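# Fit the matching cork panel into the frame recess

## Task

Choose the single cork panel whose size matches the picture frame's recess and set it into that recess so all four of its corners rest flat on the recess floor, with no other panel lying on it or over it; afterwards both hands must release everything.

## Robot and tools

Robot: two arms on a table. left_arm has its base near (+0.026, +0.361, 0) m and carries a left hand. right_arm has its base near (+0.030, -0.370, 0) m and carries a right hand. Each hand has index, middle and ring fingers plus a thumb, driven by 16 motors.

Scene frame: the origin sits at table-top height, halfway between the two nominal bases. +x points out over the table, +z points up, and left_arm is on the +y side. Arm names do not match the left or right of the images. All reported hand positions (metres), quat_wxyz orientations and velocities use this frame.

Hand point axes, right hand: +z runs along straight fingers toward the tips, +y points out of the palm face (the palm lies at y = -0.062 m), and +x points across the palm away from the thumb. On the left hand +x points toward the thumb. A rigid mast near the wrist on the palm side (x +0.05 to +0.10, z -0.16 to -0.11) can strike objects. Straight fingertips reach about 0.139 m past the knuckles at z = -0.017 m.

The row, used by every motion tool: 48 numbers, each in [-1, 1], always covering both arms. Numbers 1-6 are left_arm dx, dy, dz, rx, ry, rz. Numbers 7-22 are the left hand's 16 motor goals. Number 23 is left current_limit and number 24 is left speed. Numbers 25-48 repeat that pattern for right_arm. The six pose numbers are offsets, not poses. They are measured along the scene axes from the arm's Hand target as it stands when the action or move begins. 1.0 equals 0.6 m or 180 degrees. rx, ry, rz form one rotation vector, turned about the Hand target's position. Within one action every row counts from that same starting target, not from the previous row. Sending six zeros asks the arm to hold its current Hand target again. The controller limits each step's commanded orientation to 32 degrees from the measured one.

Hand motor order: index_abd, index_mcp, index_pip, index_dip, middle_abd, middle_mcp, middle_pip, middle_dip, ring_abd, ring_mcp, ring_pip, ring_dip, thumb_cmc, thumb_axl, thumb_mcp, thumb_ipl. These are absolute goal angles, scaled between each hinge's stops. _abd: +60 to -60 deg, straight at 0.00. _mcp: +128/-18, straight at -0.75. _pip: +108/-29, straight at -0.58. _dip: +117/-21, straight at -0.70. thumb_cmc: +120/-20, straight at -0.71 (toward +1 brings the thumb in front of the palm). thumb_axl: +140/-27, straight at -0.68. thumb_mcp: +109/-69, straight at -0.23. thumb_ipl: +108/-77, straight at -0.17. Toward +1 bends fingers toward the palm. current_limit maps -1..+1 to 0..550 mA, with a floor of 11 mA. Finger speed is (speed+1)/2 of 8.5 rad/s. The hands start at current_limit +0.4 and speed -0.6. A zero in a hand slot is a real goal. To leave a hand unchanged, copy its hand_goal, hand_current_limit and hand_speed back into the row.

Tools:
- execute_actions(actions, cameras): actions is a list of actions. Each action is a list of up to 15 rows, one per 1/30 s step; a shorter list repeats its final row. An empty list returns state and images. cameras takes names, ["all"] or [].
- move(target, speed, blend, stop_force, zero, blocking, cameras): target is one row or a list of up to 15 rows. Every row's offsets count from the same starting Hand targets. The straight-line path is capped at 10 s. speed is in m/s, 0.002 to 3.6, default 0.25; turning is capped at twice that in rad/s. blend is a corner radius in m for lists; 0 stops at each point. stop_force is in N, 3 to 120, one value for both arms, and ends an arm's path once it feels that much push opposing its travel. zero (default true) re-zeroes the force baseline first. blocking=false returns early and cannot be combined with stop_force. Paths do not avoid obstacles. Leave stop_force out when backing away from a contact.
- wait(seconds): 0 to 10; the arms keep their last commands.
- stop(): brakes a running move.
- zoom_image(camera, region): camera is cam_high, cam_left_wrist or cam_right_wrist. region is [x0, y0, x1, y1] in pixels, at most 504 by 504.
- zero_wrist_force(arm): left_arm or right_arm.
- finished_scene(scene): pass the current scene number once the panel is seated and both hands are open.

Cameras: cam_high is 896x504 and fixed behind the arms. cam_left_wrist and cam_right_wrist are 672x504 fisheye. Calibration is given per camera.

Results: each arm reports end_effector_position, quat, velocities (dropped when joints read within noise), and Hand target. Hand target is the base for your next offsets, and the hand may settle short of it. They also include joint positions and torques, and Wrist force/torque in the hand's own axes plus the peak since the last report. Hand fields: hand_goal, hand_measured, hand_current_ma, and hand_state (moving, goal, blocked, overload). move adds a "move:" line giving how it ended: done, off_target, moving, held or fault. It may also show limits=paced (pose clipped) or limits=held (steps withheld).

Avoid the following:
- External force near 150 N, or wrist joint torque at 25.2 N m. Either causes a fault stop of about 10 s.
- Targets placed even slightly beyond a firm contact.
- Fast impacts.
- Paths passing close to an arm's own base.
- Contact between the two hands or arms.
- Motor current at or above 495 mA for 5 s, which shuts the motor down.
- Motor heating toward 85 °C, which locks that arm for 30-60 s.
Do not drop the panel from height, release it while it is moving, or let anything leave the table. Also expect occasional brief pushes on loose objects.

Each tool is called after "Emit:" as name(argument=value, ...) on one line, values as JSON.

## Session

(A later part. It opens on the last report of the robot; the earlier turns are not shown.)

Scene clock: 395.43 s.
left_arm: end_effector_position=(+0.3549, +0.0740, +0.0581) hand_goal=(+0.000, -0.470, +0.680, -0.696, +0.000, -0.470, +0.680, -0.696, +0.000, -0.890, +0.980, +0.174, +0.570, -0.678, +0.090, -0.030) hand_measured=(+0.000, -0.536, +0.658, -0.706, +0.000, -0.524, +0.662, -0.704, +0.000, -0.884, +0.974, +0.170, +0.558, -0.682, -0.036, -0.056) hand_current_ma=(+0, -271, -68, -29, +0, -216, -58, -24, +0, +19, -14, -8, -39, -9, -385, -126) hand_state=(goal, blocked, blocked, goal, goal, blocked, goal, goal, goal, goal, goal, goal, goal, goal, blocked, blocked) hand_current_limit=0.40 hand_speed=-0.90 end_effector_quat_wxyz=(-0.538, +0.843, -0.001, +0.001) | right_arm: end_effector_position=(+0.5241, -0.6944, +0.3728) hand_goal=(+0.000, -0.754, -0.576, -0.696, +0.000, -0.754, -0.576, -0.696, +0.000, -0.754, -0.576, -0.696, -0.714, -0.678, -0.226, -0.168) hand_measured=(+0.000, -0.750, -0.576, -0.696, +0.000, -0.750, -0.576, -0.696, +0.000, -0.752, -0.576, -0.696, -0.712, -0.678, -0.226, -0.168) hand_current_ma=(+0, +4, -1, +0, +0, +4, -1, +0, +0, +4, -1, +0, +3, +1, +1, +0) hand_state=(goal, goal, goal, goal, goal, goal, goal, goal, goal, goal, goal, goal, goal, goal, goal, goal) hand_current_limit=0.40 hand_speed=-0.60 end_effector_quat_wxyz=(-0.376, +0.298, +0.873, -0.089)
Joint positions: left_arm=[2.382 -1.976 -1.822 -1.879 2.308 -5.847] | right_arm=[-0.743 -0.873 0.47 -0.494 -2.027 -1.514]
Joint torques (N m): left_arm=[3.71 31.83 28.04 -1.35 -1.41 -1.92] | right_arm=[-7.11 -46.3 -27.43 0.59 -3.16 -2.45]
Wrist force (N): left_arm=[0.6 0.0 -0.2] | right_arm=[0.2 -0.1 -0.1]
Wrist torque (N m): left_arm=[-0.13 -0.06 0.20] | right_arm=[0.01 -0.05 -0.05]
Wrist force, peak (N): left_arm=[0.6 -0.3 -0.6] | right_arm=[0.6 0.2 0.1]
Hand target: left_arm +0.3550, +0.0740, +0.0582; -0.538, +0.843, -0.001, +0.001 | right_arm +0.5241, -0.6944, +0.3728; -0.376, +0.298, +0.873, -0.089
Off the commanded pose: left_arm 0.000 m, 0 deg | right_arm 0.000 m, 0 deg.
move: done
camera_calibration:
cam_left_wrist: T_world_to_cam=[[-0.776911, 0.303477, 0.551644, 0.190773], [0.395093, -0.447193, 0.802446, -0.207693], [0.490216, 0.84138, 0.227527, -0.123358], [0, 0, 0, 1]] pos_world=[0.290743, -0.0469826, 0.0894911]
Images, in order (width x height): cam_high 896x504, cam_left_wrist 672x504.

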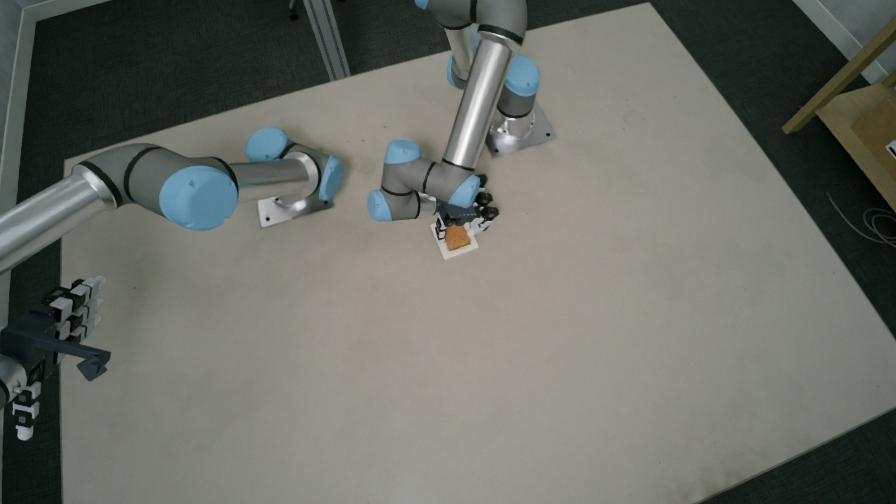

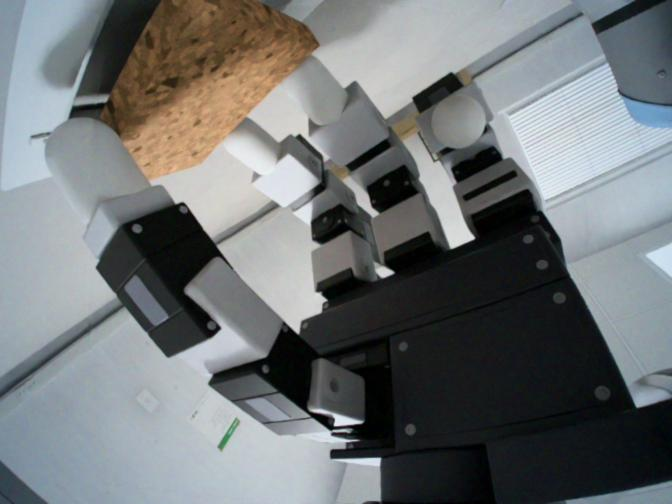

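Emit:
move(target=[-0.001,0,-0.015,0,0,0,0,-0.47,0.68,-0.696,0,-0.47,0.68,-0.696,0,-0.89,0.98,0.174,0.571,-0.678,0.09,-0.03,0.4,-0.9,0,0,0,0,0,0,0,-0.754,-0.576,-0.696,0,-0.754,-0.576,-0.696,0,-0.754,-0.576,-0.696,-0.714,-0.678,-0.226,-0.168,0.4,-0.6], speed=0.03)

Emit:
move(target=[0,0,-0.01,0,0,0,0,-0.47,0.68,-0.696,0,-0.47,0.68,-0.696,0,-0.89,0.98,0.174,0.571,-0.678,0.09,-0.03,0.4,-0.9,0,0,0,0,0,0,0,-0.754,-0.576,-0.696,0,-0.754,-0.576,-0.696,0,-0.754,-0.576,-0.696,-0.714,-0.678,-0.226,-0.168,0.4,-0.6], speed=0.006, stop_force=3.5, cameras=["cam_high","cam_left_wrist"])

Emit:
zoom_image(camera="cam_high", region=[440, 225, 480, 265])

Emit:
zoom_image(camera="cam_left_wrist", region=[0, 0, 300, 200])

Scene clock: 417.70 s.
left_arm: end_effector_position=(+0.3544, +0.0740, +0.0490) hand_goal=(+0.000, -0.470, +0.680, -0.696, +0.000, -0.470, +0.680, -0.696, +0.000, -0.890, +0.980, +0.174, +0.570, -0.678, +0.090, -0.030) hand_measured=(+0.000, -0.536, +0.658, -0.706, +0.000, -0.524, +0.662, -0.704, +0.000, -0.884, +0.974, +0.170, +0.558, -0.682, -0.036, -0.056) hand_current_ma=(+0, -271, -68, -29, +0, -216, -58, -24, +0, +19, -14, -8, -39, -9, -385, -126) hand_state=(goal, blocked, blocked, goal, goal, blocked, goal, goal, goal, goal, goal, goal, goal, goal, blocked, blocked) hand_current_limit=0.40 hand_speed=-0.90 end_effector_quat_wxyz=(-0.538, +0.843, -0.001, +0.001) | right_arm: end_effector_position=(+0.5241, -0.6944, +0.3728) hand_goal=(+0.000, -0.754, -0.576, -0.696, +0.000, -0.754, -0.576, -0.696, +0.000, -0.754, -0.576, -0.696, -0.714, -0.678, -0.226, -0.168) hand_measured=(+0.000, -0.750, -0.576, -0.696, +0.000, -0.750, -0.576, -0.696, +0.000, -0.752, -0.576, -0.696, -0.712, -0.678, -0.226, -0.168) hand_current_ma=(+0, +4, -1, +0, +0, +4, -1, +0, +0, +4, -1, +0, +3, +1, +1, +0) hand_state=(goal, goal, goal, goal, goal, goal, goal, goal, goal, goal, goal, goal, goal, goal, goal, goal) hand_current_limit=0.40 hand_speed=-0.60 end_effector_quat_wxyz=(-0.376, +0.298, +0.873, -0.089)
Joint positions: left_arm=[2.382 -1.989 -1.831 -1.857 2.307 -5.848] | right_arm=[-0.743 -0.873 0.47 -0.494 -2.027 -1.514]
Joint torques (N m): left_arm=[-8.89 42.4 21.58 -1.59 -1 -1.72] | right_arm=[-6.73 -45.24 -27.72 0.73 -3.11 -2.4]
Wrist force (N): left_arm=[0.4 0.0 -0.3] | right_arm=[0.3 0.1 0.0]
Wrist torque (N m): left_arm=[-0.12 -0.04 0.37] | right_arm=[0.03 -0.05 -0.05]
Wrist force, peak (N): left_arm=[0.6 -0.5 -0.7] | right_arm=[0.4 -0.3 0.3]
Hand target: left_arm +0.3544, +0.0740, +0.0492; -0.538, +0.843, -0.001, +0.001 | right_arm +0.5241, -0.6944, +0.3728; -0.376, +0.298, +0.873, -0.089
Off the commanded pose: left_arm 0.000 m, 0 deg | right_arm 0.000 m, 0 deg.
move: done

Scene clock: 419.33 s.
left_arm: end_effector_position=(+0.3544, +0.0740, +0.0459) hand_goal=(+0.000, -0.470, +0.680, -0.696, +0.000, -0.470, +0.680, -0.696, +0.000, -0.890, +0.980, +0.174, +0.570, -0.678, +0.090, -0.030) hand_measured=(+0.000, -0.536, +0.658, -0.706, +0.000, -0.524, +0.664, -0.704, +0.000, -0.884, +0.974, +0.170, +0.556, -0.682, -0.036, -0.058) hand_current_ma=(+0, -269, -68, -29, +0, -216, -46, -24, +0, +19, -14, -8, -43, -11, -385, -130) hand_state=(goal, blocked, blocked, goal, goal, blocked, goal, goal, goal, goal, goal, goal, goal, goal, blocked, blocked) hand_current_limit=0.40 hand_speed=-0.90 end_effector_quat_wxyz=(-0.538, +0.843, -0.001, +0.001) | right_arm: end_effector_position=(+0.5241, -0.6944, +0.3728) hand_goal=(+0.000, -0.754, -0.576, -0.696, +0.000, -0.754, -0.576, -0.696, +0.000, -0.754, -0.576, -0.696, -0.714, -0.678, -0.226, -0.168) hand_measured=(+0.000, -0.750, -0.576, -0.696, +0.000, -0.750, -0.576, -0.696, +0.000, -0.752, -0.576, -0.696, -0.712, -0.678, -0.226, -0.168) hand_current_ma=(+0, +4, -1, +0, +0, +4, -1, +0, +0, +4, -1, +0, +3, +1, +1, +0) hand_state=(goal, goal, goal, goal, goal, goal, goal, goal, goal, goal, goal, goal, goal, goal, goal, goal) hand_current_limit=0.40 hand_speed=-0.60 end_effector_quat_wxyz=(-0.376, +0.298, +0.873, -0.089)
Joint positions: left_arm=[2.382 -1.993 -1.834 -1.85 2.307 -5.848] | right_arm=[-0.743 -0.873 0.47 -0.494 -2.027 -1.514]
Joint torques (N m): left_arm=[-10.11 44.73 26.52 -0.96 -0.29 -0.79] | right_arm=[-6.51 -45.79 -27.54 0.46 -3.18 -2.41]
Wrist force (N): left_arm=[0.3 -2.6 -0.5] | right_arm=[0.3 0.1 0.0]
Wrist torque (N m): left_arm=[-0.17 -0.04 0.44] | right_arm=[0.02 -0.05 -0.05]
Wrist force, peak (N): left_arm=[0.3 -4.7 -0.7] | right_arm=[0.2 0.3 -0.2]
Hand target: left_arm +0.3544, +0.0740, +0.0459; -0.538, +0.843, -0.001, +0.001 (not the last commanded pose) | right_arm +0.5241, -0.6944, +0.3728; -0.376, +0.298, +0.873, -0.089
Off the commanded pose: left_arm 0.003 m, 0 deg | right_arm 0.000 m, 0 deg.
move: contact (left_arm)
camera_calibration:
cam_left_wrist: T_world_to_cam=[[-0.777172, 0.303252, 0.5514, 0.197228], [0.39506, -0.446924, 0.802612, -0.19774], [0.489828, 0.841604, 0.227534, -0.12013], [0, 0, 0, 1]] pos_world=[0.290243, -0.0470828, 0.0772907]
Images, in order (width x height): cam_high 896x504, cam_left_wrist 672x504.

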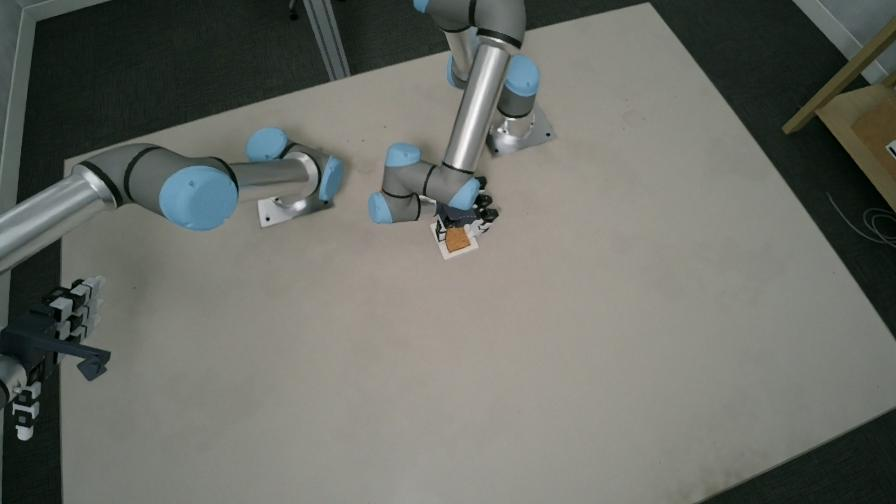

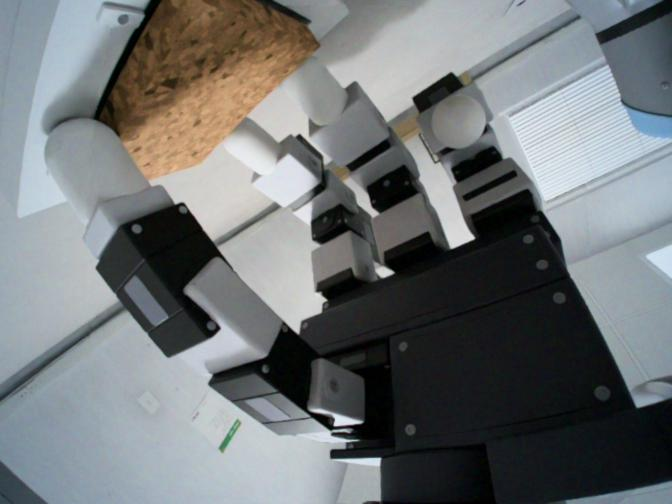

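Scaled by 12.600 from the camera's 896x504 image, which has a finer 1280x720 frame.

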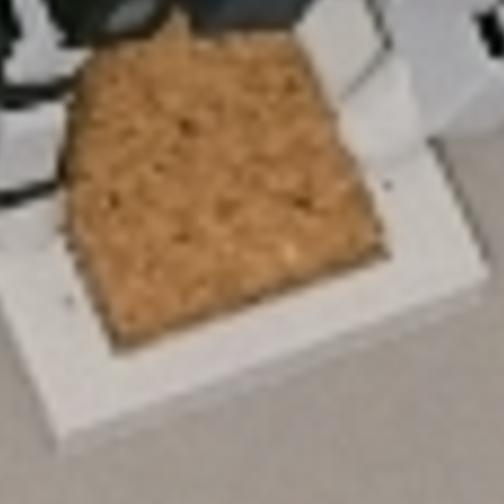

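Scaled by 1.680 from the camera's 672x504 image, which has a finer 960x720 frame.

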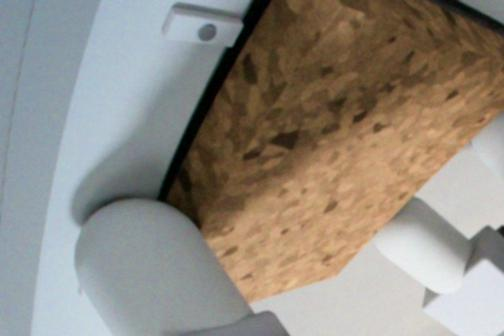

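Emit:
zoom_image(camera="cam_left_wrist", region=[90, 0, 350, 130])

Emit:
zoom_image(camera="cam_high", region=[444, 238, 476, 258])

Scaled by 1.938 from the camera's 672x504 image, which has a finer 960x720 frame.

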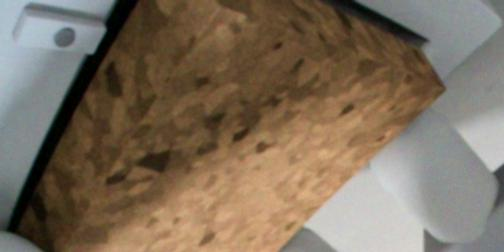

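Scaled by 15.750 from the camera's 896x504 image, which has a finer 1280x720 frame.

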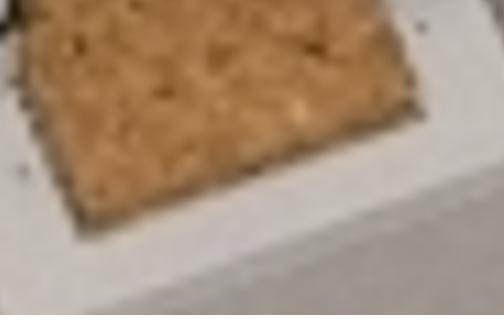

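Emit:
move(target=[[0,0,0.0015,0,0,0,0,-0.47,0.68,-0.696,0,-0.47,0.68,-0.696,0,-0.89,0.98,0.174,0.571,-0.678,0.09,-0.03,0.4,-0.9,0,0,0,0,0,0,0,-0.754,-0.576,-0.696,0,-0.754,-0.576,-0.696,0,-0.754,-0.576,-0.696,-0.714,-0.678,-0.226,-0.168,0.4,-0.6],[-0.0015,0,0.0015,0,0,0,0,-0.47,0.68,-0.696,0,-0.47,0.68,-0.696,0,-0.89,0.98,0.174,0.571,-0.678,0.09,-0.03,0.4,-0.9,0,0,0,0,0,0,0,-0.754,-0.576,-0.696,0,-0.754,-0.576,-0.696,0,-0.754,-0.576,-0.696,-0.714,-0.678,-0.226,-0.168,0.4,-0.6],[-0.0015,0,0,0,0,0,0,-0.47,0.68,-0.696,0,-0.47,0.68,-0.696,0,-0.89,0.98,0.174,0.571,-0.678,0.09,-0.03,0.4,-0.9,0,0,0,0,0,0,0,-0.754,-0.576,-0.696,0,-0.754,-0.576,-0.696,0,-0.754,-0.576,-0.696,-0.714,-0.678,-0.226,-0.168,0.4,-0.6]], speed=0.01, cameras=["cam_high","cam_left_wrist"])

Emit:
zoom_image(camera="cam_high", region=[444, 238, 476, 258])

Emit:
zoom_image(camera="cam_left_wrist", region=[90, 0, 350, 130])

Scene clock: 462.67 s.
left_arm: end_effector_position=(+0.3535, +0.0739, +0.0459) hand_goal=(+0.000, -0.470, +0.680, -0.696, +0.000, -0.470, +0.680, -0.696, +0.000, -0.890, +0.980, +0.174, +0.570, -0.678, +0.090, -0.030) hand_measured=(+0.000, -0.536, +0.658, -0.706, +0.000, -0.524, +0.662, -0.704, +0.000, -0.884, +0.974, +0.170, +0.556, -0.682, -0.036, -0.058) hand_current_ma=(+0, -269, -69, -29, +0, -212, -53, -24, +0, +19, -14, -8, -43, -11, -385, -130) hand_state=(goal, blocked, blocked, goal, goal, blocked, goal, goal, goal, goal, goal, goal, goal, goal, blocked, blocked) hand_current_limit=0.40 hand_speed=-0.90 end_effector_quat_wxyz=(-0.537, +0.843, -0.001, +0.001) | right_arm: end_effector_position=(+0.5241, -0.6944, +0.3728) hand_goal=(+0.000, -0.754, -0.576, -0.696, +0.000, -0.754, -0.576, -0.696, +0.000, -0.754, -0.576, -0.696, -0.714, -0.678, -0.226, -0.168) hand_measured=(+0.000, -0.750, -0.576, -0.696, +0.000, -0.750, -0.576, -0.696, +0.000, -0.752, -0.576, -0.696, -0.712, -0.678, -0.226, -0.168) hand_current_ma=(+0, +4, -1, +0, +0, +4, -1, +0, +0, +4, -1, +0, +3, +1, +1, +0) hand_state=(goal, goal, goal, goal, goal, goal, goal, goal, goal, goal, goal, goal, goal, goal, goal, goal) hand_current_limit=0.40 hand_speed=-0.60 end_effector_quat_wxyz=(-0.376, +0.298, +0.873, -0.089)
Joint positions: left_arm=[2.38 -1.992 -1.835 -1.85 2.306 -5.849] | right_arm=[-0.743 -0.873 0.47 -0.494 -2.027 -1.514]
Joint torques (N m): left_arm=[5.79 25.4 12.12 0.67 0.84 -0.28] | right_arm=[-6.53 -45.48 -27.38 0.65 -3.2 -2.46]
Wrist force (N): left_arm=[0.4 -4.1 -0.7] | right_arm=[0.2 0.2 0.0]
Wrist torque (N m): left_arm=[-0.22 -0.05 0.48] | right_arm=[0.05 -0.04 -0.06]
Wrist force, peak (N): left_arm=[0.4 -4.1 -0.7] | right_arm=[0.6 0.0 0.0]
Hand target: left_arm +0.3535, +0.0740, +0.0459; -0.538, +0.843, -0.001, +0.001 | right_arm +0.5241, -0.6944, +0.3728; -0.376, +0.298, +0.873, -0.089
Off the commanded pose: left_arm 0.000 m, 0 deg | right_arm 0.000 m, 0 deg.
move: done
camera_calibration:
cam_left_wrist: T_world_to_cam=[[-0.777268, 0.303358, 0.551206, 0.196443], [0.394873, -0.446851, 0.802745, -0.197377], [0.489826, 0.841604, 0.227535, -0.119663], [0, 0, 0, 1]] pos_world=[0.289242, -0.0470822, 0.0773905]
Images, in order (width x height): cam_high 896x504, cam_left_wrist 672x504.

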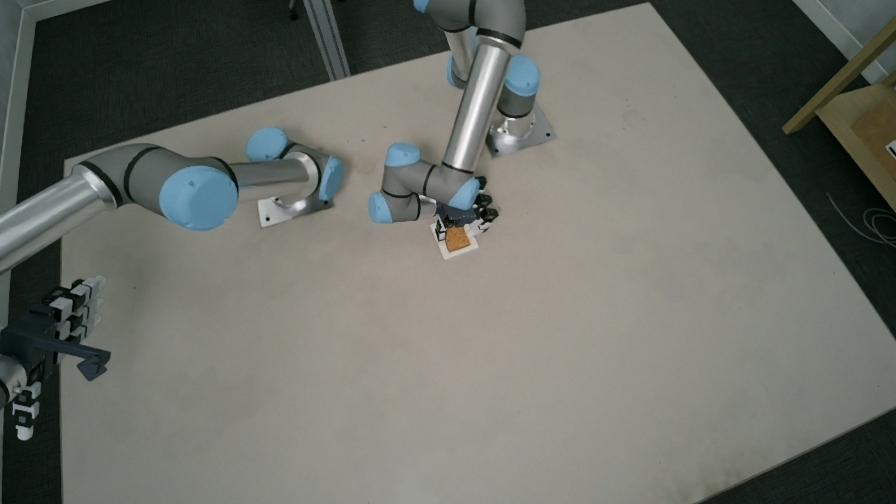

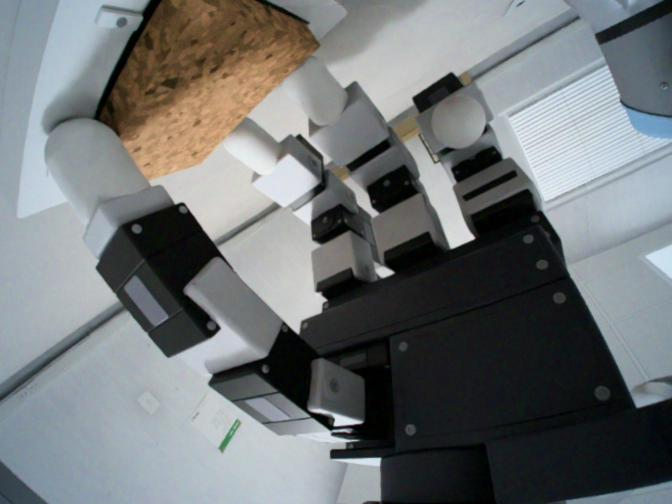

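Scaled by 15.750 from the camera's 896x504 image, which has a finer 1280x720 frame.

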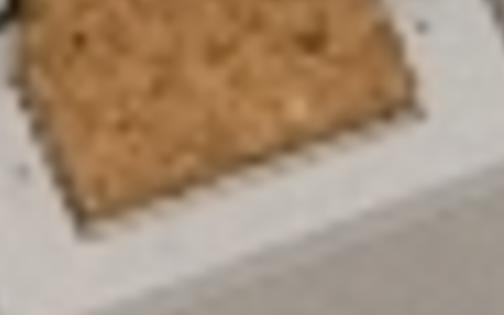

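Scaled by 1.938 from the camera's 672x504 image, which has a finer 960x720 frame.

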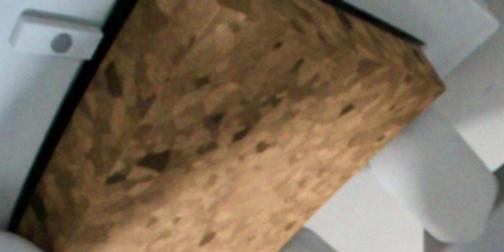

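Emit:
move(target=[0,0,0,0,0,0,0,-0.53,0.66,-0.696,0,-0.515,0.665,-0.696,0,-0.89,0.98,0.174,0.571,-0.678,-0.03,-0.05,0.4,-0.95,0,0,0,0,0,0,0,-0.754,-0.576,-0.696,0,-0.754,-0.576,-0.696,0,-0.754,-0.576,-0.696,-0.714,-0.678,-0.226,-0.168,0.4,-0.6])

Emit:
move(target=[0,0,0,0,0,0,0,-0.62,0.66,-0.696,0,-0.60,0.665,-0.696,0,-0.89,0.98,0.174,0.571,-0.678,-0.12,-0.04,0.4,-0.95,0,0,0,0,0,0,0,-0.754,-0.576,-0.696,0,-0.754,-0.576,-0.696,0,-0.754,-0.576,-0.696,-0.714,-0.678,-0.226,-0.168,0.4,-0.6], cameras=["cam_high","cam_left_wrist"])

Emit:
zoom_image(camera="cam_high", region=[440, 225, 480, 265])

Emit:
zoom_image(camera="cam_left_wrist", region=[50, 0, 350, 200])

Scene clock: 475.93 s.
left_arm: end_effector_position=(+0.3535, +0.0740, +0.0459) hand_goal=(+0.000, -0.530, +0.660, -0.696, +0.000, -0.516, +0.664, -0.696, +0.000, -0.890, +0.980, +0.174, +0.570, -0.678, -0.030, -0.050) hand_measured=(+0.000, -0.534, +0.648, -0.706, +0.000, -0.528, +0.662, -0.700, +0.000, -0.884, +0.974, +0.170, +0.556, -0.682, -0.040, -0.066) hand_current_ma=(+0, -8, -34, -23, +0, -35, -4, -8, +0, +19, -14, -8, -43, -11, -50, -69) hand_state=(goal, goal, goal, goal, goal, goal, goal, goal, goal, goal, goal, goal, goal, goal, moving, goal) hand_current_limit=0.40 hand_speed=-0.95 end_effector_quat_wxyz=(-0.538, +0.843, -0.001, +0.001) | right_arm: end_effector_position=(+0.5241, -0.6944, +0.3728) hand_goal=(+0.000, -0.754, -0.576, -0.696, +0.000, -0.754, -0.576, -0.696, +0.000, -0.754, -0.576, -0.696, -0.714, -0.678, -0.226, -0.168) hand_measured=(+0.000, -0.750, -0.576, -0.696, +0.000, -0.750, -0.576, -0.696, +0.000, -0.752, -0.576, -0.696, -0.712, -0.678, -0.226, -0.168) hand_current_ma=(+0, +4, -1, +0, +0, +4, -1, +0, +0, +4, -1, +0, +3, +1, +1, +0) hand_state=(goal, goal, goal, goal, goal, goal, goal, goal, goal, goal, goal, goal, goal, goal, goal, goal) hand_current_limit=0.40 hand_speed=-0.60 end_effector_quat_wxyz=(-0.376, +0.298, +0.873, -0.089)
Joint positions: left_arm=[2.38 -1.993 -1.835 -1.85 2.306 -5.849] | right_arm=[-0.743 -0.873 0.47 -0.494 -2.027 -1.514]
Joint torques (N m): left_arm=[8.04 22.98 23.87 -1.09 2.44 1.57] | right_arm=[-5.84 -45.72 -26.97 0.47 -3.2 -2.42]
Wrist force (N): left_arm=[0.2 -2.0 -0.6] | right_arm=[0.0 0.0 0.2]
Wrist torque (N m): left_arm=[-0.16 -0.04 0.42] | right_arm=[0.00 -0.02 -0.07]
Wrist force, peak (N): left_arm=[0.5 -4.3 -0.7] | right_arm=[0.6 0.0 -0.1]
Hand target: left_arm +0.3535, +0.0740, +0.0459; -0.538, +0.843, -0.001, +0.001 | right_arm +0.5241, -0.6944, +0.3728; -0.376, +0.298, +0.873, -0.089
Off the commanded pose: left_arm 0.000 m, 0 deg | right_arm 0.000 m, 0 deg.
move: done

Scene clock: 476.80 s.
left_arm: end_effector_position=(+0.3535, +0.0740, +0.0459) hand_goal=(+0.000, -0.620, +0.660, -0.696, +0.000, -0.600, +0.664, -0.696, +0.000, -0.890, +0.980, +0.174, +0.570, -0.678, -0.120, -0.040) hand_measured=(+0.000, -0.604, +0.656, -0.700, +0.000, -0.584, +0.664, -0.696, +0.000, -0.884, +0.974, +0.170, +0.568, -0.680, -0.116, -0.042) hand_current_ma=(+0, +53, -12, -8, +0, +50, +0, -1, +0, +19, -14, -8, -5, -6, +15, -7) hand_state=(goal, goal, goal, goal, goal, goal, goal, goal, goal, goal, goal, goal, goal, goal, goal, goal) hand_current_limit=0.40 hand_speed=-0.95 end_effector_quat_wxyz=(-0.538, +0.843, -0.001, +0.001) | right_arm: end_effector_position=(+0.5241, -0.6944, +0.3728) hand_goal=(+0.000, -0.754, -0.576, -0.696, +0.000, -0.754, -0.576, -0.696, +0.000, -0.754, -0.576, -0.696, -0.714, -0.678, -0.226, -0.168) hand_measured=(+0.000, -0.750, -0.576, -0.696, +0.000, -0.750, -0.576, -0.696, +0.000, -0.752, -0.576, -0.696, -0.712, -0.678, -0.226, -0.168) hand_current_ma=(+0, +4, -1, +0, +0, +4, -1, +0, +0, +4, -1, +0, +3, +1, +1, +0) hand_state=(goal, goal, goal, goal, goal, goal, goal, goal, goal, goal, goal, goal, goal, goal, goal, goal) hand_current_limit=0.40 hand_speed=-0.60 end_effector_quat_wxyz=(-0.376, +0.298, +0.873, -0.089)
Joint positions: left_arm=[2.38 -1.993 -1.835 -1.85 2.306 -5.849] | right_arm=[-0.743 -0.873 0.47 -0.494 -2.027 -1.514]
Joint torques (N m): left_arm=[7.76 24.56 23.63 -0.97 2.27 1.64] | right_arm=[-5.93 -45.42 -26.35 0.59 -3.24 -2.37]
Wrist force (N): left_arm=[0.6 -0.1 -0.4] | right_arm=[0.2 -0.2 -0.1]
Wrist torque (N m): left_arm=[-0.13 -0.06 0.39] | right_arm=[-0.01 -0.04 -0.06]
Wrist force, peak (N): left_arm=[0.4 -2.1 -0.4] | right_arm=[0.3 0.2 -0.3]
Hand target: left_arm +0.3535, +0.0740, +0.0459; -0.538, +0.843, -0.001, +0.001 | right_arm +0.5241, -0.6944, +0.3728; -0.376, +0.298, +0.873, -0.089
Off the commanded pose: left_arm 0.000 m, 0 deg | right_arm 0.000 m, 0 deg.
move: done
camera_calibration:
cam_left_wrist: T_world_to_cam=[[-0.77715, 0.303228, 0.551444, 0.196518], [0.395103, -0.446941, 0.802582, -0.197396], [0.489828, 0.841604, 0.227534, -0.11969], [0, 0, 0, 1]] pos_world=[0.289343, -0.047083, 0.0772908]
Images, in order (width x height): cam_high 896x504, cam_left_wrist 672x504.

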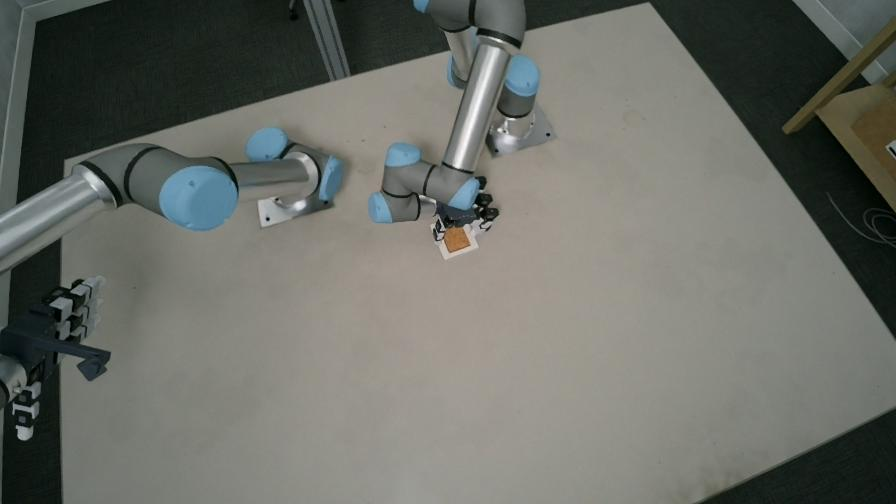

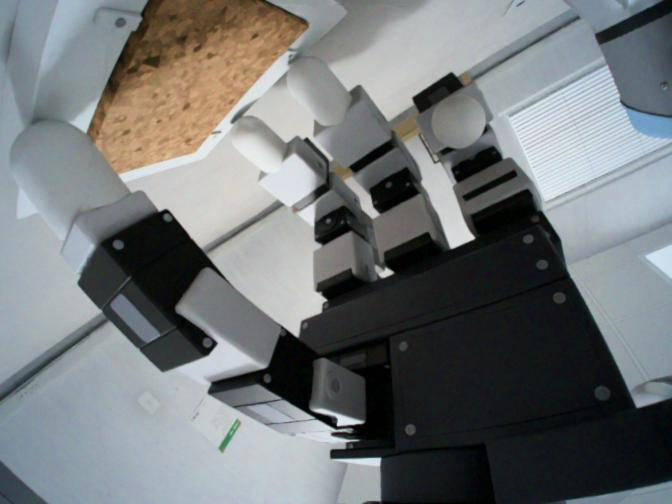

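Scaled by 12.600 from the camera's 896x504 image, which has a finer 1280x720 frame.

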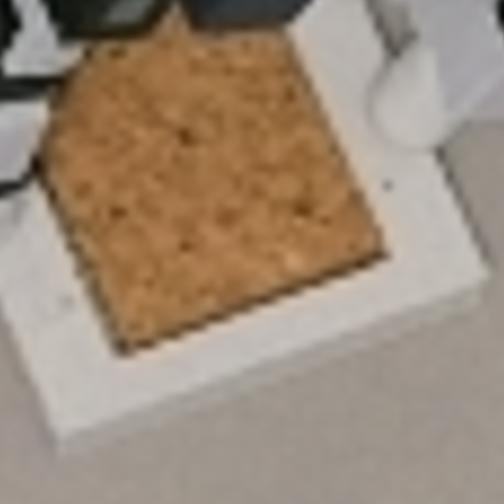

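Scaled by 1.680 from the camera's 672x504 image, which has a finer 960x720 frame.

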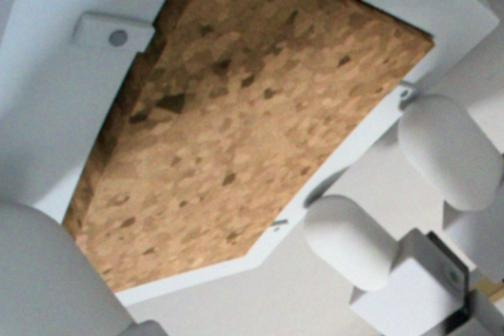

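Emit:
move(target=[[0,0,0,0,0,0,0,-0.70,0.66,-0.696,0,-0.68,0.665,-0.696,0,-0.89,0.98,0.174,0.571,-0.678,-0.19,-0.08,0.4,-0.9,0,0,0,0,0,0,0,-0.754,-0.576,-0.696,0,-0.754,-0.576,-0.696,0,-0.754,-0.576,-0.696,-0.714,-0.678,-0.226,-0.168,0.4,-0.6],[0,0,0.06,0,0,0,0,-0.70,0.66,-0.696,0,-0.68,0.665,-0.696,0,-0.89,0.98,0.174,0.571,-0.678,-0.19,-0.08,0.4,-0.9,0,0,0,0,0,0,0,-0.754,-0.576,-0.696,0,-0.754,-0.576,-0.696,0,-0.754,-0.576,-0.696,-0.714,-0.678,-0.226,-0.168,0.4,-0.6],[-0.004,-0.155,0.05,0,0,0,0,-0.70,0.66,-0.696,0,-0.68,0.665,-0.696,0,-0.89,0.98,0.174,0.571,-0.678,-0.19,-0.08,0.4,-0.9,0,0,0,0,0,0,0,-0.754,-0.576,-0.696,0,-0.754,-0.576,-0.696,0,-0.754,-0.576,-0.696,-0.714,-0.678,-0.226,-0.168,0.4,-0.6]], speed=[0.08,0.08,0.12], blend=[0,0.015,0], cameras=["cam_high","cam_left_wrist"])

Emit:
zoom_image(camera="cam_left_wrist", region=[50, 0, 400, 200])

Emit:
zoom_image(camera="cam_high", region=[425, 207, 485, 267])

Scene clock: 491.13 s.
left_arm: end_effector_position=(+0.3510, -0.0190, +0.0759) hand_goal=(+0.000, -0.700, +0.660, -0.696, +0.000, -0.680, +0.664, -0.696, +0.000, -0.890, +0.980, +0.174, +0.570, -0.678, -0.190, -0.080) hand_measured=(+0.000, -0.684, +0.656, -0.700, +0.000, -0.664, +0.664, -0.696, +0.000, -0.884, +0.974, +0.170, +0.568, -0.680, -0.186, -0.078) hand_current_ma=(+0, +53, -9, -7, +0, +50, +0, -1, +0, +19, -14, -8, -4, -6, +16, +8) hand_state=(goal, goal, goal, goal, goal, goal, goal, goal, goal, goal, goal, goal, goal, goal, goal, goal) hand_current_limit=0.40 hand_speed=-0.90 end_effector_quat_wxyz=(-0.538, +0.843, -0.001, +0.001) | right_arm: end_effector_position=(+0.5241, -0.6944, +0.3728) hand_goal=(+0.000, -0.754, -0.576, -0.696, +0.000, -0.754, -0.576, -0.696, +0.000, -0.754, -0.576, -0.696, -0.714, -0.678, -0.226, -0.168) hand_measured=(+0.000, -0.750, -0.576, -0.696, +0.000, -0.750, -0.576, -0.696, +0.000, -0.752, -0.576, -0.696, -0.712, -0.678, -0.226, -0.168) hand_current_ma=(+0, +4, -1, +0, +0, +4, -1, +0, +0, +4, -1, +0, +3, +1, +1, +0) hand_state=(goal, goal, goal, goal, goal, goal, goal, goal, goal, goal, goal, goal, goal, goal, goal, goal) hand_current_limit=0.40 hand_speed=-0.60 end_effector_quat_wxyz=(-0.376, +0.298, +0.873, -0.089)
Joint positions: left_arm=[2.264 -2.115 -1.537 -2.078 2.209 -5.931] | right_arm=[-0.743 -0.873 0.47 -0.494 -2.027 -1.514]
Joint torques (N m): left_arm=[4.83 42.81 25.6 0.61 2.27 1.85] | right_arm=[-6.09 -45.34 -27.36 0.62 -3.1 -2.29]
Wrist force (N): left_arm=[0.3 -0.3 -0.3] | right_arm=[0.2 0.3 0.0]
Wrist torque (N m): left_arm=[-0.18 -0.03 0.20] | right_arm=[0.06 -0.03 -0.05]
Wrist force, peak (N): left_arm=[0.5 0.8 -1.5] | right_arm=[0.5 0.1 -0.3]
Hand target: left_arm +0.3511, -0.0190, +0.0759; -0.538, +0.843, -0.001, +0.001 | right_arm +0.5241, -0.6944, +0.3728; -0.376, +0.298, +0.873, -0.089
Off the commanded pose: left_arm 0.000 m, 0 deg | right_arm 0.000 m, 0 deg.
move: done
camera_calibration:
cam_left_wrist: T_world_to_cam=[[-0.777177, 0.303181, 0.551432, 0.206205], [0.395064, -0.447009, 0.802563, -0.262002], [0.489817, 0.841584, 0.227629, -0.0471152], [0, 0, 0, 1]] pos_world=[0.286843, -0.139983, 0.107291]
Images, in order (width x height): cam_high 896x504, cam_left_wrist 672x504.

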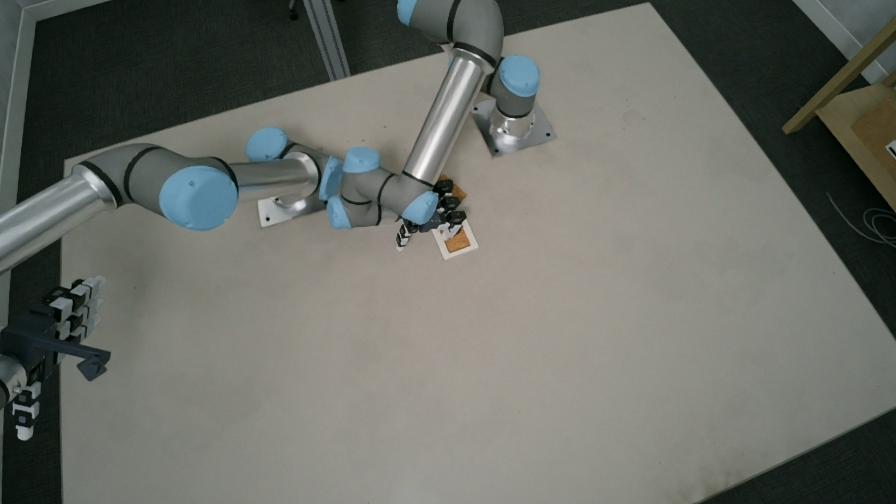

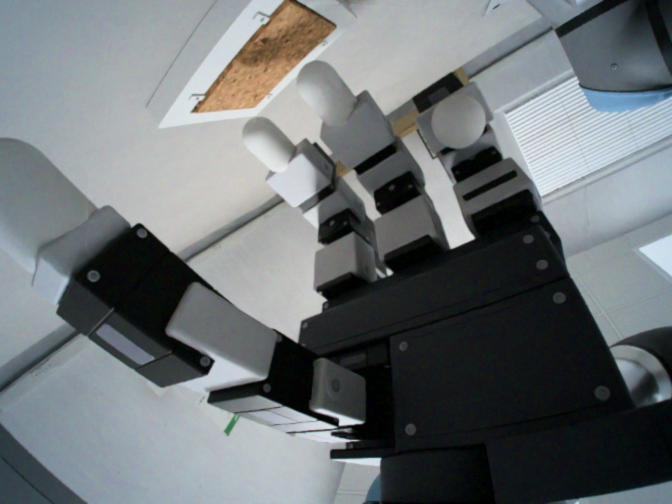

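Scaled by 1.440 from the camera's 672x504 image, which has a finer 960x720 frame.

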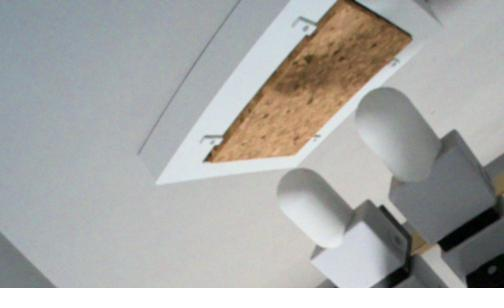

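Scaled by 8.400 from the camera's 896x504 image, which has a finer 1280x720 frame.

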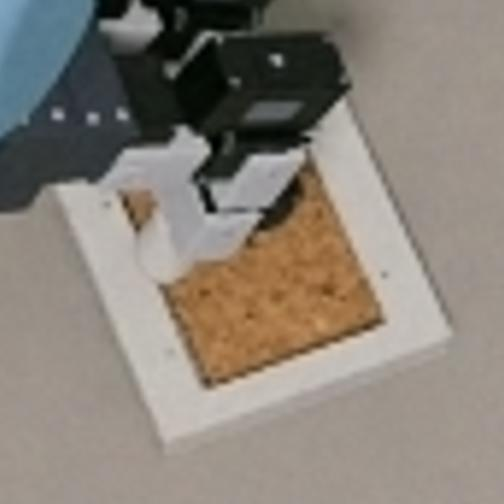

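Emit:
move(target=[[0.008,0.03,0,0,0,0,0,-0.70,0.66,-0.696,0,-0.68,0.665,-0.696,0,-0.89,0.98,0.174,0.571,-0.678,-0.19,-0.08,0.4,-0.9,0,0,0,0,0,0,0,-0.754,-0.576,-0.696,0,-0.754,-0.576,-0.696,0,-0.754,-0.576,-0.696,-0.714,-0.678,-0.226,-0.168,0.4,-0.6],[0.008,0.03,-0.0382,0,0,0,0,-0.70,0.66,-0.696,0,-0.68,0.665,-0.696,0,-0.89,0.98,0.174,0.571,-0.678,-0.19,-0.08,0.4,-0.9,0,0,0,0,0,0,0,-0.754,-0.576,-0.696,0,-0.754,-0.576,-0.696,0,-0.754,-0.576,-0.696,-0.714,-0.678,-0.226,-0.168,0.4,-0.6]], speed=0.08, blend=[0.005,0])

Emit:
move(target=[0,0,-0.03,0,0,0,0,-0.70,0.66,-0.696,0,-0.68,0.665,-0.696,0,-0.89,0.98,0.174,0.571,-0.678,-0.19,-0.08,0.4,-0.9,0,0,0,0,0,0,0,-0.754,-0.576,-0.696,0,-0.754,-0.576,-0.696,0,-0.754,-0.576,-0.696,-0.714,-0.678,-0.226,-0.168,0.4,-0.6], speed=0.01, stop_force=4)

Emit:
move(target=[[0,0,0.013,0,0,0,0,-0.70,0.66,-0.696,0,-0.68,0.665,-0.696,0,-0.89,0.98,0.174,0.571,-0.678,-0.19,-0.08,0.4,-0.9,0,0,0,0,0,0,0,-0.754,-0.576,-0.696,0,-0.754,-0.576,-0.696,0,-0.754,-0.576,-0.696,-0.714,-0.678,-0.226,-0.168,0.4,-0.6],[0,0.0633,0.013,0,0,0,0,-0.70,0.66,-0.696,0,-0.68,0.665,-0.696,0,-0.89,0.98,0.174,0.571,-0.678,-0.19,-0.08,0.4,-0.9,0,0,0,0,0,0,0,-0.754,-0.576,-0.696,0,-0.754,-0.576,-0.696,0,-0.754,-0.576,-0.696,-0.714,-0.678,-0.226,-0.168,0.4,-0.6]], speed=0.08)

Emit:
move(target=[0,0,-0.03,0,0,0,0,-0.70,0.66,-0.696,0,-0.68,0.665,-0.696,0,-0.89,0.98,0.174,0.571,-0.678,-0.19,-0.08,0.4,-0.9,0,0,0,0,0,0,0,-0.754,-0.576,-0.696,0,-0.754,-0.576,-0.696,0,-0.754,-0.576,-0.696,-0.714,-0.678,-0.226,-0.168,0.4,-0.6], speed=0.01, stop_force=4)

Emit:
move(target=[[0,0,0.12,0,0,0,0,-0.70,0.66,-0.696,0,-0.68,0.665,-0.696,0,-0.89,0.98,0.174,0.571,-0.678,-0.19,-0.08,0.4,-0.9,0,0,0,0,0,0,0,-0.754,-0.576,-0.696,0,-0.754,-0.576,-0.696,0,-0.754,-0.576,-0.696,-0.714,-0.678,-0.226,-0.168,0.4,-0.6],[-0.15,0.23,0.2,0,0,0,0,-0.70,0.66,-0.696,0,-0.68,0.665,-0.696,0,-0.89,0.98,0.174,0.571,-0.678,-0.19,-0.08,0.4,-0.9,0,0,0,0,0,0,0,-0.754,-0.576,-0.696,0,-0.754,-0.576,-0.696,0,-0.754,-0.576,-0.696,-0.714,-0.678,-0.226,-0.168,0.4,-0.6]], speed=[0.12,0.2], blend=[0.02,0], cameras=["cam_high"])

Emit:
zoom_image(camera="cam_high", region=[425, 207, 485, 267])

Scene clock: 523.57 s.
left_arm: end_effector_position=(+0.3558, -0.0010, +0.0529) hand_goal=(+0.000, -0.700, +0.660, -0.696, +0.000, -0.680, +0.664, -0.696, +0.000, -0.890, +0.980, +0.174, +0.570, -0.678, -0.190, -0.080) hand_measured=(+0.000, -0.684, +0.656, -0.700, +0.000, -0.666, +0.664, -0.696, +0.000, -0.884, +0.974, +0.170, +0.568, -0.680, -0.186, -0.078) hand_current_ma=(+0, +52, -9, -7, +0, +49, +0, -1, +0, +19, -14, -8, -4, -6, +15, +8) hand_state=(goal, goal, goal, goal, goal, goal, goal, goal, goal, goal, goal, goal, goal, goal, goal, goal) hand_current_limit=0.40 hand_speed=-0.90 end_effector_quat_wxyz=(-0.538, +0.843, -0.001, +0.001) | right_arm: end_effector_position=(+0.5241, -0.6944, +0.3728) hand_goal=(+0.000, -0.754, -0.576, -0.696, +0.000, -0.754, -0.576, -0.696, +0.000, -0.754, -0.576, -0.696, -0.714, -0.678, -0.226, -0.168) hand_measured=(+0.000, -0.750, -0.576, -0.696, +0.000, -0.750, -0.576, -0.696, +0.000, -0.752, -0.576, -0.696, -0.712, -0.678, -0.226, -0.168) hand_current_ma=(+0, +4, -1, +0, +0, +4, -1, +0, +0, +4, -1, +0, +3, +1, +1, +0) hand_state=(goal, goal, goal, goal, goal, goal, goal, goal, goal, goal, goal, goal, goal, goal, goal, goal) hand_current_limit=0.40 hand_speed=-0.60 end_effector_quat_wxyz=(-0.376, +0.298, +0.873, -0.089)
Joint positions: left_arm=[2.29 -2.114 -1.608 -1.998 2.231 -5.914] | right_arm=[-0.743 -0.873 0.47 -0.494 -2.027 -1.514]
Joint torques (N m): left_arm=[-9.22 49.29 27.7 -0.55 -1.39 -1.45] | right_arm=[-5.12 -45.99 -26.9 0.65 -3.15 -2.39]
Wrist force (N): left_arm=[0.4 -0.3 -0.2] | right_arm=[0.4 -0.2 0.1]
Wrist torque (N m): left_arm=[-0.18 -0.04 0.29] | right_arm=[-0.03 -0.07 -0.04]
Wrist force, peak (N): left_arm=[0.7 -1.3 -0.1] | right_arm=[0.5 0.1 -0.2]
Hand target: left_arm +0.3559, -0.0010, +0.0530; -0.538, +0.843, -0.001, +0.001 | right_arm +0.5241, -0.6944, +0.3728; -0.376, +0.298, +0.873, -0.089
Off the commanded pose: left_arm 0.000 m, 0 deg | right_arm 0.000 m, 0 deg.
move: done

Scene clock: 525.33 s.
left_arm: end_effector_position=(+0.3559, -0.0010, +0.0458) hand_goal=(+0.000, -0.700, +0.660, -0.696, +0.000, -0.680, +0.664, -0.696, +0.000, -0.890, +0.980, +0.174, +0.570, -0.678, -0.190, -0.080) hand_measured=(+0.000, -0.692, +0.664, -0.694, +0.000, -0.670, +0.668, -0.694, +0.000, -0.884, +0.974, +0.170, +0.568, -0.680, -0.186, -0.078) hand_current_ma=(+0, +22, +8, +3, +0, +28, +12, +6, +0, +19, -14, -8, -4, -6, +15, +8) hand_state=(goal, goal, goal, goal, goal, goal, goal, goal, goal, goal, goal, goal, goal, goal, goal, goal) hand_current_limit=0.40 hand_speed=-0.90 end_effector_quat_wxyz=(-0.538, +0.843, -0.001, +0.001) | right_arm: end_effector_position=(+0.5241, -0.6944, +0.3728) hand_goal=(+0.000, -0.754, -0.576, -0.696, +0.000, -0.754, -0.576, -0.696, +0.000, -0.754, -0.576, -0.696, -0.714, -0.678, -0.226, -0.168) hand_measured=(+0.000, -0.750, -0.576, -0.696, +0.000, -0.750, -0.576, -0.696, +0.000, -0.752, -0.576, -0.696, -0.712, -0.678, -0.226, -0.168) hand_current_ma=(+0, +4, -1, +0, +0, +4, -1, +0, +0, +4, -1, +0, +3, +1, +1, +0) hand_state=(goal, goal, goal, goal, goal, goal, goal, goal, goal, goal, goal, goal, goal, goal, goal, goal) hand_current_limit=0.40 hand_speed=-0.60 end_effector_quat_wxyz=(-0.376, +0.298, +0.873, -0.089)
Joint positions: left_arm=[2.29 -2.124 -1.614 -1.982 2.231 -5.914] | right_arm=[-0.743 -0.873 0.47 -0.494 -2.027 -1.514]
Joint torques (N m): left_arm=[-9.6 50.72 27.51 -1.68 -1.28 -0.88] | right_arm=[-6 -45.27 -27.28 0.64 -3.27 -2.43]
Wrist force (N): left_arm=[0.3 -0.5 -0.4] | right_arm=[0.2 0.2 -0.2]
Wrist torque (N m): left_arm=[-0.18 -0.03 0.29] | right_arm=[0.05 -0.04 -0.06]
Wrist force, peak (N): left_arm=[0.3 -5.0 -1.9] | right_arm=[0.0 0.5 0.0]
Hand target: left_arm +0.3559, -0.0010, +0.0458; -0.538, +0.843, -0.001, +0.001 (not the last commanded pose) | right_arm +0.5241, -0.6944, +0.3728; -0.376, +0.298, +0.873, -0.089
Off the commanded pose: left_arm 0.011 m, 0 deg | right_arm 0.000 m, 0 deg.
move: contact (left_arm)

Scene clock: 526.80 s.
left_arm: end_effector_position=(+0.3559, +0.0369, +0.0536) hand_goal=(+0.000, -0.700, +0.660, -0.696, +0.000, -0.680, +0.664, -0.696, +0.000, -0.890, +0.980, +0.174, +0.570, -0.678, -0.190, -0.080) hand_measured=(+0.000, -0.692, +0.662, -0.694, +0.000, -0.670, +0.666, -0.694, +0.000, -0.884, +0.974, +0.170, +0.568, -0.680, -0.186, -0.078) hand_current_ma=(+0, +22, +4, +3, +0, +28, +4, +6, +0, +19, -14, -8, -4, -6, +15, +8) hand_state=(goal, goal, goal, goal, goal, goal, goal, goal, goal, goal, goal, goal, goal, goal, goal, goal) hand_current_limit=0.40 hand_speed=-0.90 end_effector_quat_wxyz=(-0.537, +0.843, -0.001, +0.001) | right_arm: end_effector_position=(+0.5241, -0.6944, +0.3728) hand_goal=(+0.000, -0.754, -0.576, -0.696, +0.000, -0.754, -0.576, -0.696, +0.000, -0.754, -0.576, -0.696, -0.714, -0.678, -0.226, -0.168) hand_measured=(+0.000, -0.750, -0.576, -0.696, +0.000, -0.750, -0.576, -0.696, +0.000, -0.752, -0.576, -0.696, -0.712, -0.678, -0.226, -0.168) hand_current_ma=(+0, +4, -1, +0, +0, +4, -1, +0, +0, +4, -1, +0, +3, +1, +1, +0) hand_state=(goal, goal, goal, goal, goal, goal, goal, goal, goal, goal, goal, goal, goal, goal, goal, goal) hand_current_limit=0.40 hand_speed=-0.60 end_effector_quat_wxyz=(-0.376, +0.298, +0.873, -0.089)
Joint positions: left_arm=[2.335 -2.047 -1.72 -1.933 2.269 -5.882] | right_arm=[-0.743 -0.873 0.47 -0.494 -2.027 -1.514]
Joint torques (N m): left_arm=[-8.77 28.75 19.23 -1.09 -1.44 -2.16] | right_arm=[-5.49 -45.89 -27.28 0.7 -3.07 -2.5]
Wrist force (N): left_arm=[0.5 -0.1 -0.2] | right_arm=[0.0 0.3 0.1]
Wrist torque (N m): left_arm=[-0.13 -0.04 0.29] | right_arm=[0.05 -0.01 -0.07]
Wrist force, peak (N): left_arm=[0.5 0.3 -1.0] | right_arm=[0.4 0.1 -0.3]
Hand target: left_arm +0.3559, +0.0370, +0.0536; -0.538, +0.843, -0.001, +0.001 | right_arm +0.5241, -0.6944, +0.3728; -0.376, +0.298, +0.873, -0.089
Off the commanded pose: left_arm 0.000 m, 0 deg | right_arm 0.000 m, 0 deg.
move: done

Scene clock: 528.67 s.
left_arm: end_effector_position=(+0.3559, +0.0370, +0.0455) hand_goal=(+0.000, -0.700, +0.660, -0.696, +0.000, -0.680, +0.664, -0.696, +0.000, -0.890, +0.980, +0.174, +0.570, -0.678, -0.190, -0.080) hand_measured=(+0.000, -0.696, +0.666, -0.692, +0.000, -0.676, +0.672, -0.692, +0.000, -0.884, +0.974, +0.170, +0.568, -0.680, -0.186, -0.078) hand_current_ma=(+0, +11, +16, +8, +0, +12, +20, +10, +0, +19, -14, -8, -4, -6, +15, +8) hand_state=(goal, goal, goal, goal, goal, goal, goal, goal, goal, goal, goal, goal, goal, goal, goal, goal) hand_current_limit=0.40 hand_speed=-0.90 end_effector_quat_wxyz=(-0.538, +0.843, -0.001, +0.001) | right_arm: end_effector_position=(+0.5241, -0.6944, +0.3728) hand_goal=(+0.000, -0.754, -0.576, -0.696, +0.000, -0.754, -0.576, -0.696, +0.000, -0.754, -0.576, -0.696, -0.714, -0.678, -0.226, -0.168) hand_measured=(+0.000, -0.750, -0.576, -0.696, +0.000, -0.750, -0.576, -0.696, +0.000, -0.752, -0.576, -0.696, -0.712, -0.678, -0.226, -0.168) hand_current_ma=(+0, +4, -1, +0, +0, +4, -1, +0, +0, +4, -1, +0, +3, +1, +1, +0) hand_state=(goal, goal, goal, goal, goal, goal, goal, goal, goal, goal, goal, goal, goal, goal, goal, goal) hand_current_limit=0.40 hand_speed=-0.60 end_effector_quat_wxyz=(-0.376, +0.298, +0.873, -0.089)
Joint positions: left_arm=[2.335 -2.058 -1.727 -1.914 2.269 -5.882] | right_arm=[-0.743 -0.873 0.47 -0.494 -2.027 -1.514]
Joint torques (N m): left_arm=[-9.11 47.79 27.03 -1.45 -1.26 -1.49] | right_arm=[-5.23 -46.09 -26.48 0.64 -3.25 -2.38]
Wrist force (N): left_arm=[0.5 -1.0 -0.6] | right_arm=[0.0 0.0 0.0]
Wrist torque (N m): left_arm=[-0.15 -0.06 0.32] | right_arm=[0.01 -0.02 -0.07]
Wrist force, peak (N): left_arm=[0.4 -6.2 -2.0] | right_arm=[0.3 0.0 0.4]
Hand target: left_arm +0.3559, +0.0370, +0.0455; -0.538, +0.843, -0.001, +0.001 (not the last commanded pose) | right_arm +0.5241, -0.6944, +0.3728; -0.376, +0.298, +0.873, -0.089
Off the commanded pose: left_arm 0.010 m, 0 deg | right_arm 0.000 m, 0 deg.
move: contact (left_arm)

Scene clock: 530.60 s.
left_arm: end_effector_position=(+0.2660, +0.1749, +0.1655) hand_goal=(+0.000, -0.700, +0.660, -0.696, +0.000, -0.680, +0.664, -0.696, +0.000, -0.890, +0.980, +0.174, +0.570, -0.678, -0.190, -0.080) hand_measured=(+0.000, -0.694, +0.662, -0.694, +0.000, -0.676, +0.666, -0.694, +0.000, -0.884, +0.974, +0.170, +0.568, -0.680, -0.186, -0.078) hand_current_ma=(+0, +14, +4, +6, +0, +13, +4, +6, +0, +19, -14, -8, -3, -6, +14, +8) hand_state=(goal, goal, goal, goal, goal, goal, goal, goal, goal, goal, goal, goal, goal, goal, goal, goal) hand_current_limit=0.40 hand_speed=-0.90 end_effector_quat_wxyz=(-0.538, +0.843, -0.001, +0.001) | right_arm: end_effector_position=(+0.5241, -0.6944, +0.3728) hand_goal=(+0.000, -0.754, -0.576, -0.696, +0.000, -0.754, -0.576, -0.696, +0.000, -0.754, -0.576, -0.696, -0.714, -0.678, -0.226, -0.168) hand_measured=(+0.000, -0.750, -0.576, -0.696, +0.000, -0.750, -0.576, -0.696, +0.000, -0.752, -0.576, -0.696, -0.712, -0.678, -0.226, -0.168) hand_current_ma=(+0, +4, -1, +0, +0, +4, -1, +0, +0, +4, -1, +0, +3, +1, +1, +0) hand_state=(goal, goal, goal, goal, goal, goal, goal, goal, goal, goal, goal, goal, goal, goal, goal, goal) hand_current_limit=0.40 hand_speed=-0.60 end_effector_quat_wxyz=(-0.376, +0.298, +0.873, -0.089)
Joint positions: left_arm=[2.419 -1.532 -2.05 -2.075 2.338 -5.818] | right_arm=[-0.743 -0.873 0.47 -0.494 -2.027 -1.514]
Joint torques (N m): left_arm=[-9.4 26.94 14.22 1.72 -1.27 -1.99] | right_arm=[-5.23 -45.66 -27.34 0.62 -3.24 -2.42]
Wrist force (N): left_arm=[0.4 0.1 -0.2] | right_arm=[0.1 0.1 0.1]
Wrist torque (N m): left_arm=[-0.12 -0.05 0.33] | right_arm=[0.00 -0.03 -0.07]
Wrist force, peak (N): left_arm=[1.1 -0.2 -1.5] | right_arm=[0.5 0.1 0.3]
Hand target: left_arm +0.2659, +0.1750, +0.1655; -0.538, +0.843, -0.001, +0.001 | right_arm +0.5241, -0.6944, +0.3728; -0.376, +0.298, +0.873, -0.089
Off the commanded pose: left_arm 0.000 m, 0 deg | right_arm 0.000 m, 0 deg.
move: done
Images, in order (width x height): cam_high 896x504.

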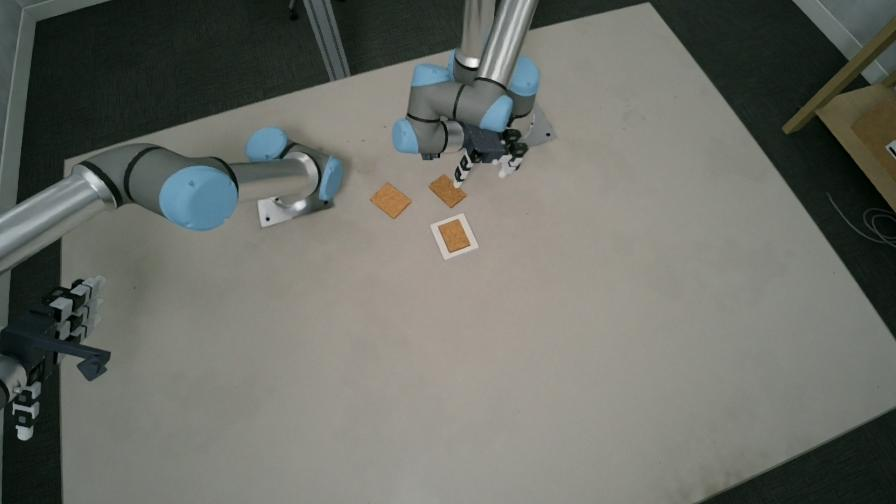

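Scaled by 8.400 from the camera's 896x504 image, which has a finer 1280x720 frame.

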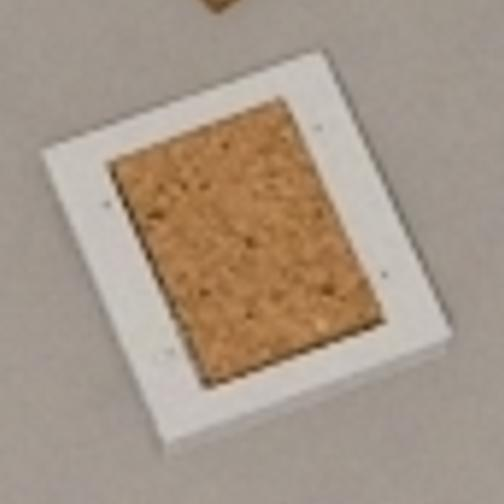

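Emit:
finished_scene(scene=2)

The scene is finished: the task was done.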